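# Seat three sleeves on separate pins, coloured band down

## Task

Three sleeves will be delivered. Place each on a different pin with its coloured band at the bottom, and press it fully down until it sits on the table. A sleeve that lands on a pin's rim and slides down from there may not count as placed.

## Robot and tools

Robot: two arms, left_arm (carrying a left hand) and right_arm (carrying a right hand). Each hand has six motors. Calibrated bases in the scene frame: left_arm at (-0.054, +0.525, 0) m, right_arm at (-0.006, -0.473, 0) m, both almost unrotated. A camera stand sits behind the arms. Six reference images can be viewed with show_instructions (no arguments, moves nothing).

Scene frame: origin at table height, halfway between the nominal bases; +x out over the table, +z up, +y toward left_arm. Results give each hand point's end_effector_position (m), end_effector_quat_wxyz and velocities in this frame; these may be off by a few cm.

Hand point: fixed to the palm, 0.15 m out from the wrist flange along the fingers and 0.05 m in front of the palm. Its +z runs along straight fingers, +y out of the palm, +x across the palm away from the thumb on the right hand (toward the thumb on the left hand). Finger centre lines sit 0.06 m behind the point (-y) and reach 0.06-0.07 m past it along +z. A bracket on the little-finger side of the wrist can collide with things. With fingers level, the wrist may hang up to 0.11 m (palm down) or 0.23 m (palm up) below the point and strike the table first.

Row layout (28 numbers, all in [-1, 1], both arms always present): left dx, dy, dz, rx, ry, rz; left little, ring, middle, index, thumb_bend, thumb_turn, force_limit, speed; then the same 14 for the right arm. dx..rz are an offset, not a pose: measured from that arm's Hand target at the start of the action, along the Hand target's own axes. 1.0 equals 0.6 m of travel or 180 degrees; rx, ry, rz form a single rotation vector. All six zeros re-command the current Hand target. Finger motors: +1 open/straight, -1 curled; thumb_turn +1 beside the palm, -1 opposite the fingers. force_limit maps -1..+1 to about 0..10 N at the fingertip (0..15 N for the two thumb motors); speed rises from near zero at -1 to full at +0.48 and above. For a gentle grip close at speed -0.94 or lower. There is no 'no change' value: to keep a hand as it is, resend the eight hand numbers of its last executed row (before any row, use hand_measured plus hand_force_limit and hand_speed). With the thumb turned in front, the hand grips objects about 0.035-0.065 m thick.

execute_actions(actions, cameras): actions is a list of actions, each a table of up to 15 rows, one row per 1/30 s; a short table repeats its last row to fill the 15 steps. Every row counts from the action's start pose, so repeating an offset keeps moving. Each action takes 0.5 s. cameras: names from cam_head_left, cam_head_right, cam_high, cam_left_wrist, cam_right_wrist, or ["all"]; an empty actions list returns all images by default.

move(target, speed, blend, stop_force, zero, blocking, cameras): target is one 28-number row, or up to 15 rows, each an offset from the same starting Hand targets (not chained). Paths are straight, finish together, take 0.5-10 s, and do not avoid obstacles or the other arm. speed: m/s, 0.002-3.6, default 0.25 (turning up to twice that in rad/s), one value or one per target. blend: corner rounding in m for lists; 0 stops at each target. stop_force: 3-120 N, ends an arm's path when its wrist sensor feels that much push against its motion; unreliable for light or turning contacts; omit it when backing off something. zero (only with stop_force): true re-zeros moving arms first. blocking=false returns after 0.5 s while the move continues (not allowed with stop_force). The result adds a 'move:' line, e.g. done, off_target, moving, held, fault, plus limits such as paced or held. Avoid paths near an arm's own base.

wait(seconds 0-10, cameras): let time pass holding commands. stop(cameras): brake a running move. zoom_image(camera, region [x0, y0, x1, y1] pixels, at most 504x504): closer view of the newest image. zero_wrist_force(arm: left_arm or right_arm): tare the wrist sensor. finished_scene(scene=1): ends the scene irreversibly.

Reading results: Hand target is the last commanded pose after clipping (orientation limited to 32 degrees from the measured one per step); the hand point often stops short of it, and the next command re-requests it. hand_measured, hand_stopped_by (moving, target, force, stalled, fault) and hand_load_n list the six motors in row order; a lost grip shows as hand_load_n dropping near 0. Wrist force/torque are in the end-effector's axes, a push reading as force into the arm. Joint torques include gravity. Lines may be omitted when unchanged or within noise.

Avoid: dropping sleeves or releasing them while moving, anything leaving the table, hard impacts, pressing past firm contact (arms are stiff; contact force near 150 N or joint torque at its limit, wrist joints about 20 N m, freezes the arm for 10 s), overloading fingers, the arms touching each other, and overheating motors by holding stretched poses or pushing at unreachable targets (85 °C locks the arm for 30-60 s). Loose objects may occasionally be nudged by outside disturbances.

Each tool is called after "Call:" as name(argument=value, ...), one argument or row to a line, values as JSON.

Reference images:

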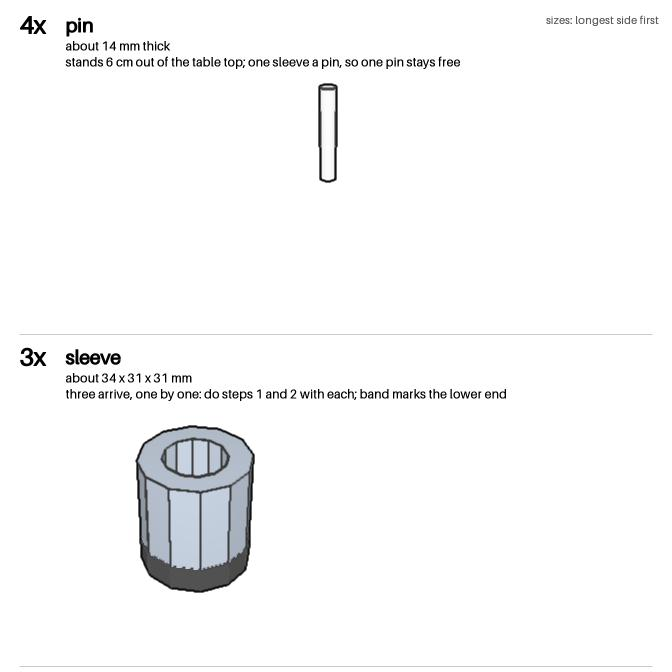

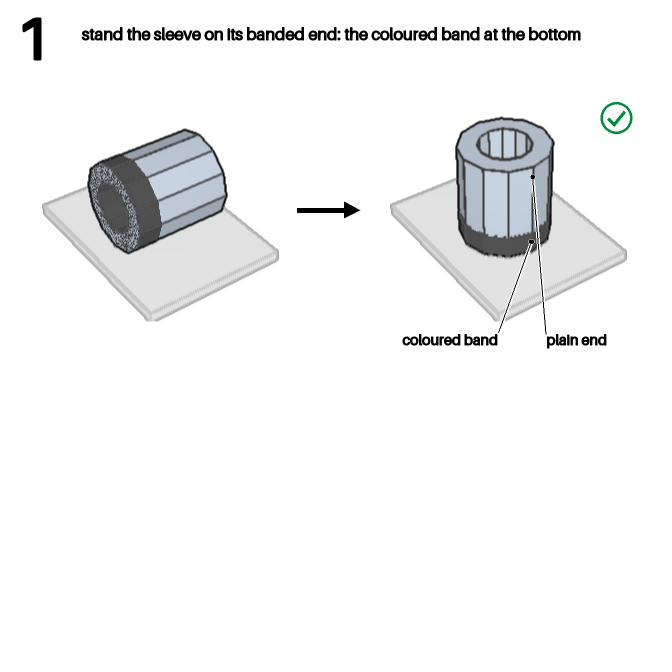

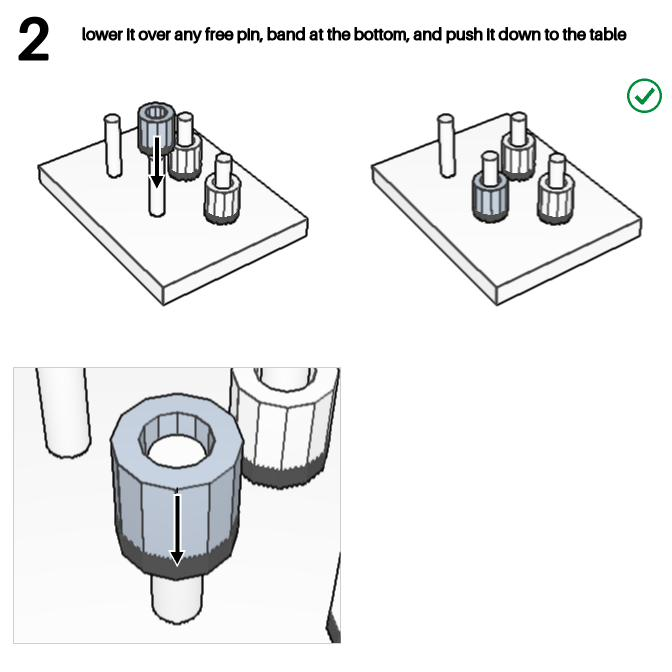

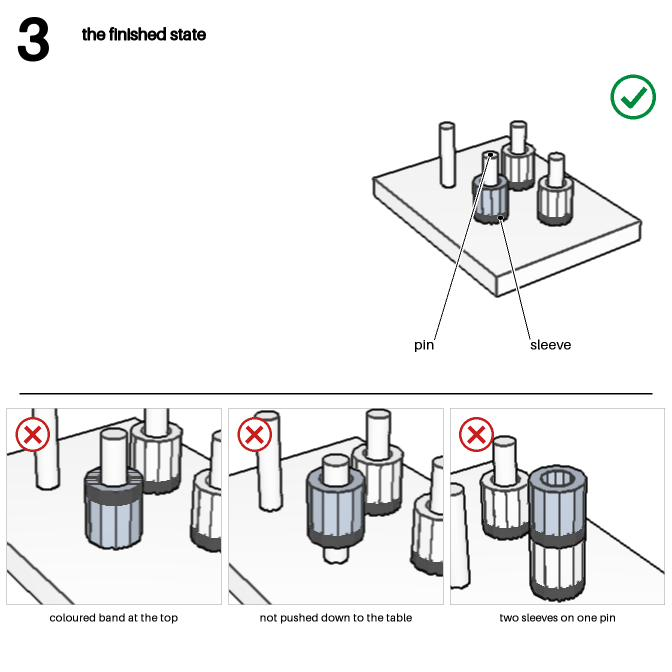

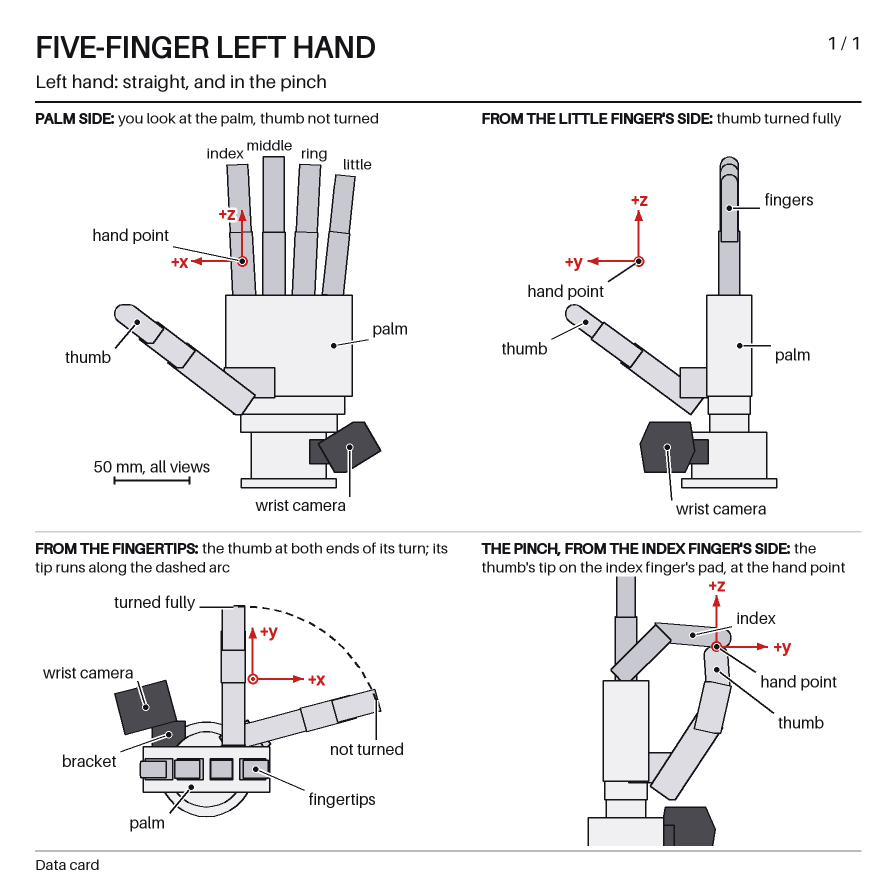

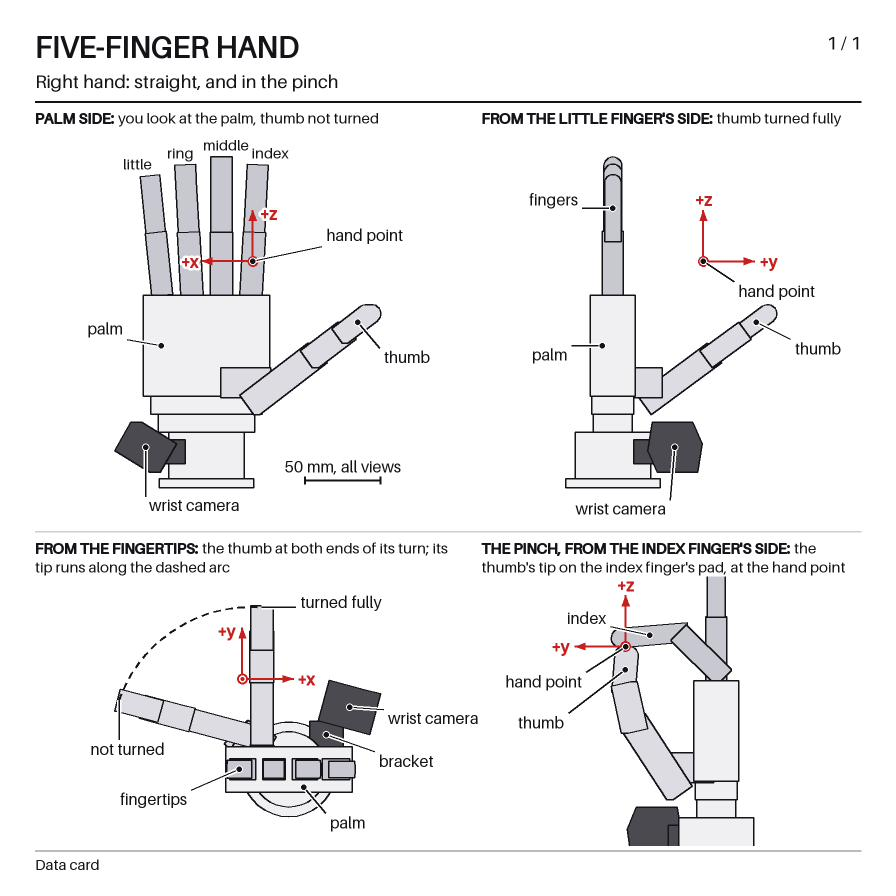

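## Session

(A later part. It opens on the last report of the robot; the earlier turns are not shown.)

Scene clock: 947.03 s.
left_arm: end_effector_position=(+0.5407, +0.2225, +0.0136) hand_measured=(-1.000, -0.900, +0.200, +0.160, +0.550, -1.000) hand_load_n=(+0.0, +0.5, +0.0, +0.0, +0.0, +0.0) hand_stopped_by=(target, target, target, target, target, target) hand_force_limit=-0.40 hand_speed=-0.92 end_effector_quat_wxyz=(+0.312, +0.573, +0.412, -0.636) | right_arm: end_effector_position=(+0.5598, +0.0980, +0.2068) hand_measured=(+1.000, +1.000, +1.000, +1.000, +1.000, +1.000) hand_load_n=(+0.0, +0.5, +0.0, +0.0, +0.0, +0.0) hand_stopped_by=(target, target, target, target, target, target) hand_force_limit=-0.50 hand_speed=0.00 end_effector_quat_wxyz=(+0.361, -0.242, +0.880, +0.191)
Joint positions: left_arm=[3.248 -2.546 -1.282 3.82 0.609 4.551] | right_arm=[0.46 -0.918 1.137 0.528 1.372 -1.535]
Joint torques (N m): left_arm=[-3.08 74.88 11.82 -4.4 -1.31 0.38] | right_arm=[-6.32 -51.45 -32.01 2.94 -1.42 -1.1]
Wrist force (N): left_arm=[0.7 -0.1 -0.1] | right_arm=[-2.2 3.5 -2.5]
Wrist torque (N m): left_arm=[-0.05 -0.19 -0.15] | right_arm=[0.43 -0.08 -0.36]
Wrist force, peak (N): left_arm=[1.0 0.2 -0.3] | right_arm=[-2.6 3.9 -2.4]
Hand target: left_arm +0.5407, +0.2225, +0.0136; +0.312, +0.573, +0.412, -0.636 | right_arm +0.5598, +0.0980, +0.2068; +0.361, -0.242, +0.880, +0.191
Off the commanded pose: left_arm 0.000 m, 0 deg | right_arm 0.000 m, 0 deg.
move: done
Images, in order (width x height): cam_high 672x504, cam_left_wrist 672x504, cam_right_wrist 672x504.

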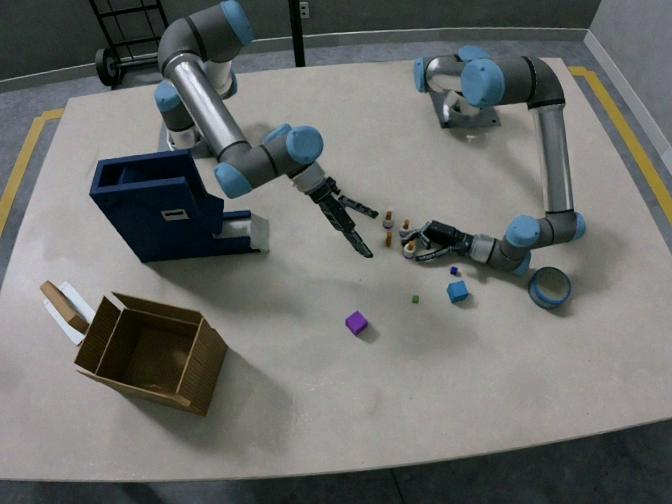

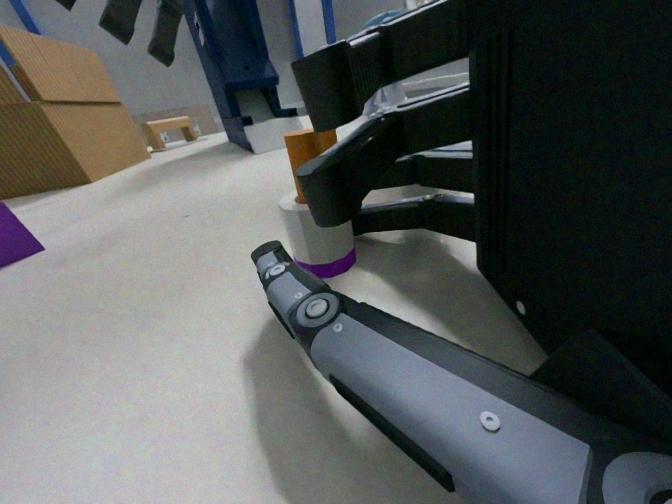

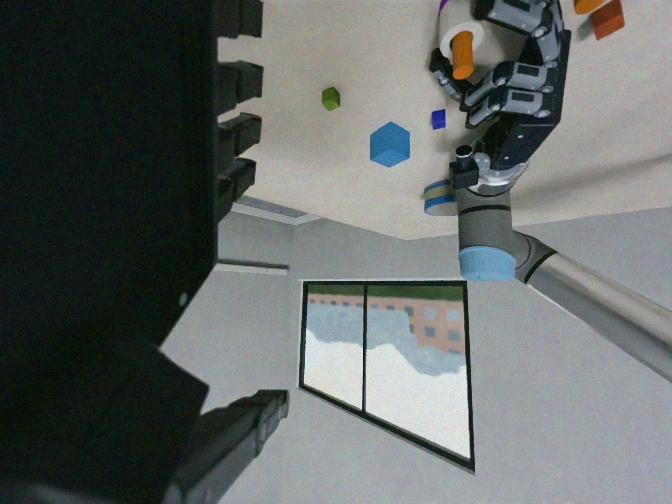

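Call:
move(
  target=[
    [-0.05,-0.0085,0.0002,0,0,0,-1,-0.9,0.2,0.16,0.55,-1,-0.4,-0.92,0,0,0,0,0,0,1,1,1,1,1,1,-0.5,0.0],
    [-0.205,-0.0344,0.0007,0,0,0,-1,-0.9,0.2,0.16,0.55,-1,-0.4,-0.92,0,0,0,0,0,0,1,1,1,1,1,1,-0.5,0.0],
  ],
  speed=[0.03,0.12],
  blend=[0.01,0],
  cameras=["all"],
)

Scene clock: 954.47 s.
left_arm: end_effector_position=(+0.5410, +0.2225, +0.1383) hand_measured=(-1.000, -0.900, +0.200, +0.160, +0.550, -1.000) hand_load_n=(+0.0, +0.0, -0.5, +0.0, +0.0, +0.0) hand_stopped_by=(target, target, target, target, target, target) hand_force_limit=-0.40 hand_speed=-0.92 end_effector_quat_wxyz=(+0.312, +0.573, +0.412, -0.636) | right_arm: end_effector_position=(+0.5598, +0.0980, +0.2068) hand_measured=(+1.000, +1.000, +1.000, +1.000, +1.000, +1.000) hand_load_n=(+0.0, +0.0, +0.0, +0.0, +0.0, +0.0) hand_stopped_by=(target, target, target, target, target, target) hand_force_limit=-0.50 hand_speed=0.00 end_effector_quat_wxyz=(+0.361, -0.242, +0.880, +0.191)
Joint positions: left_arm=[3.248 -2.377 -1.24 3.609 0.608 4.551] | right_arm=[0.46 -0.918 1.137 0.528 1.372 -1.535]
Joint torques (N m): left_arm=[0.78 67.42 12.52 0.55 1.31 0.95] | right_arm=[-6.51 -51.47 -31.85 2.95 -1.57 -1.12]
Wrist force (N): left_arm=[0.4 0.0 -0.2] | right_arm=[-2.3 3.7 -2.5]
Wrist torque (N m): left_arm=[-0.03 -0.15 -0.16] | right_arm=[0.47 -0.07 -0.36]
Wrist force, peak (N): left_arm=[1.4 0.1 -0.2] | right_arm=[-2.2 3.9 -2.6]
Hand target: left_arm +0.5410, +0.2225, +0.1384; +0.312, +0.573, +0.412, -0.636 | right_arm +0.5598, +0.0980, +0.2068; +0.361, -0.242, +0.880, +0.191
Off the commanded pose: left_arm 0.000 m, 0 deg | right_arm 0.000 m, 0 deg.
move: done

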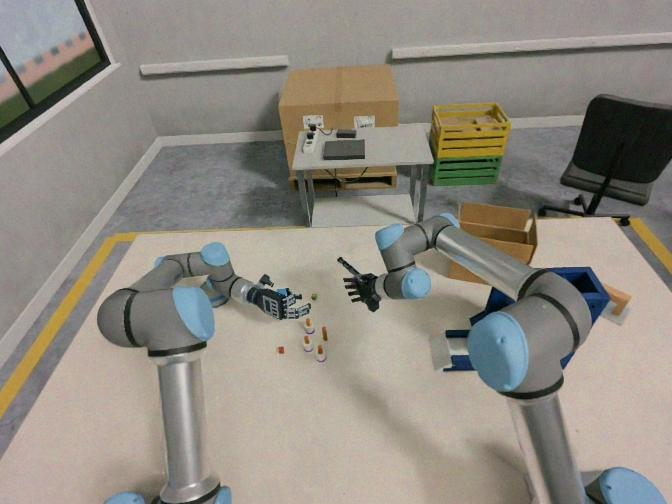

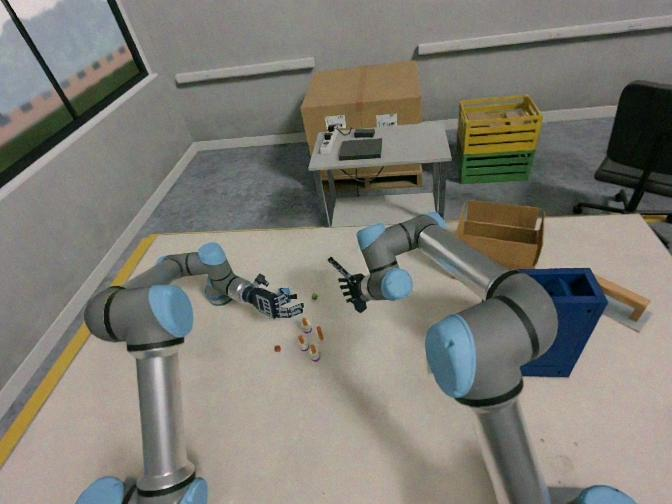

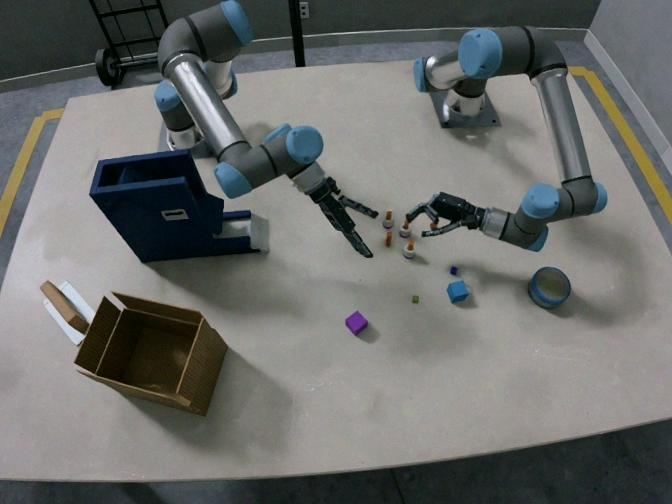

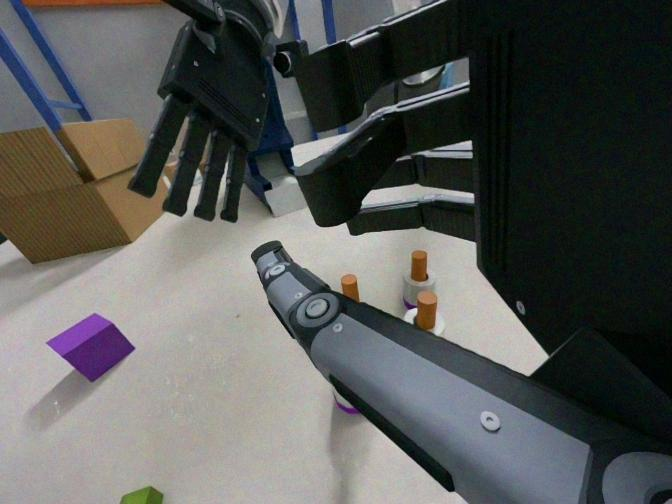

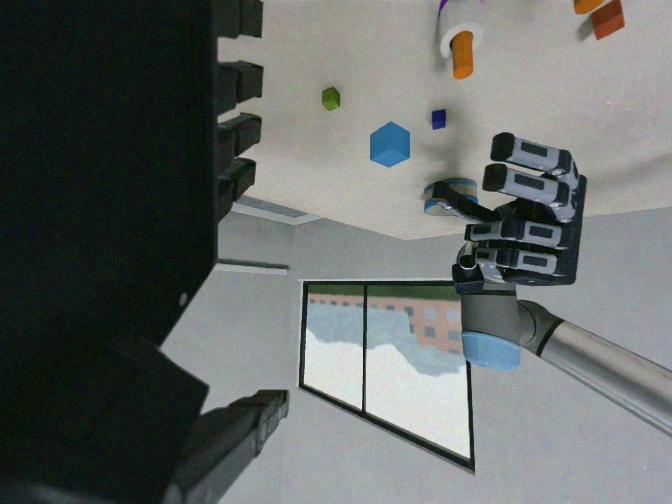

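Call:
zoom_image(
  camera="cam_high",
  region=[376, 200, 432, 264],
)

Call:
zoom_image(
  camera="cam_right_wrist",
  region=[410, 0, 640, 110],
)

Call:
zoom_image(
  camera="cam_head_left",
  region=[290, 310, 340, 370],
)

Call:
zoom_image(
  camera="cam_left_wrist",
  region=[300, 230, 470, 430],
)

Call:
zoom_image(
  camera="cam_head_right",
  region=[285, 310, 335, 370],
)

Scaled by 7.875 from the camera's 672x504 image, which has a finer 960x720 frame.

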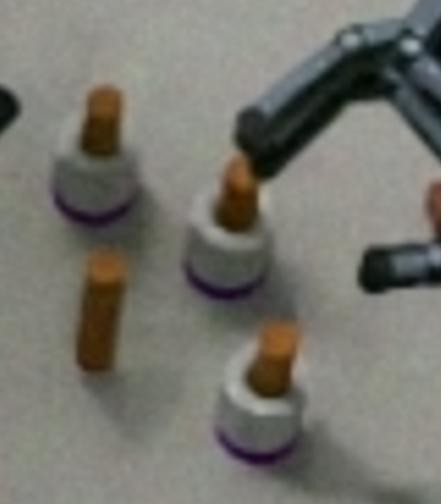

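Scaled by 2.191 from the camera's 672x504 image, which has a finer 960x720 frame.

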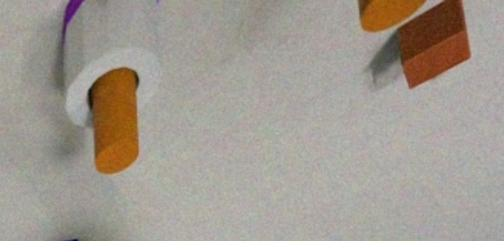

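Scaled by 8.400 from the camera's 672x504 image, which has a finer 960x720 frame.

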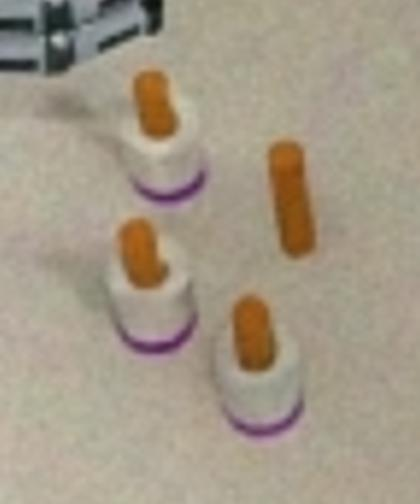

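Scaled by 2.520 from the camera's 672x504 image, which has a finer 960x720 frame.

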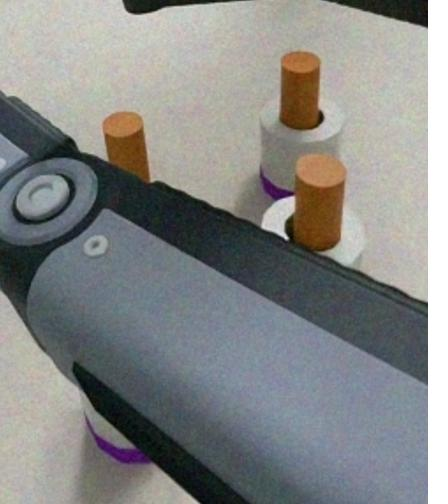

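Scaled by 8.400 from the camera's 672x504 image, which has a finer 960x720 frame.

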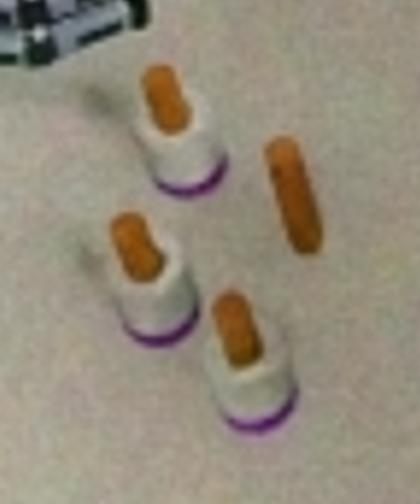

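Call:
finished_scene(
)

The scene is finished: the task was done.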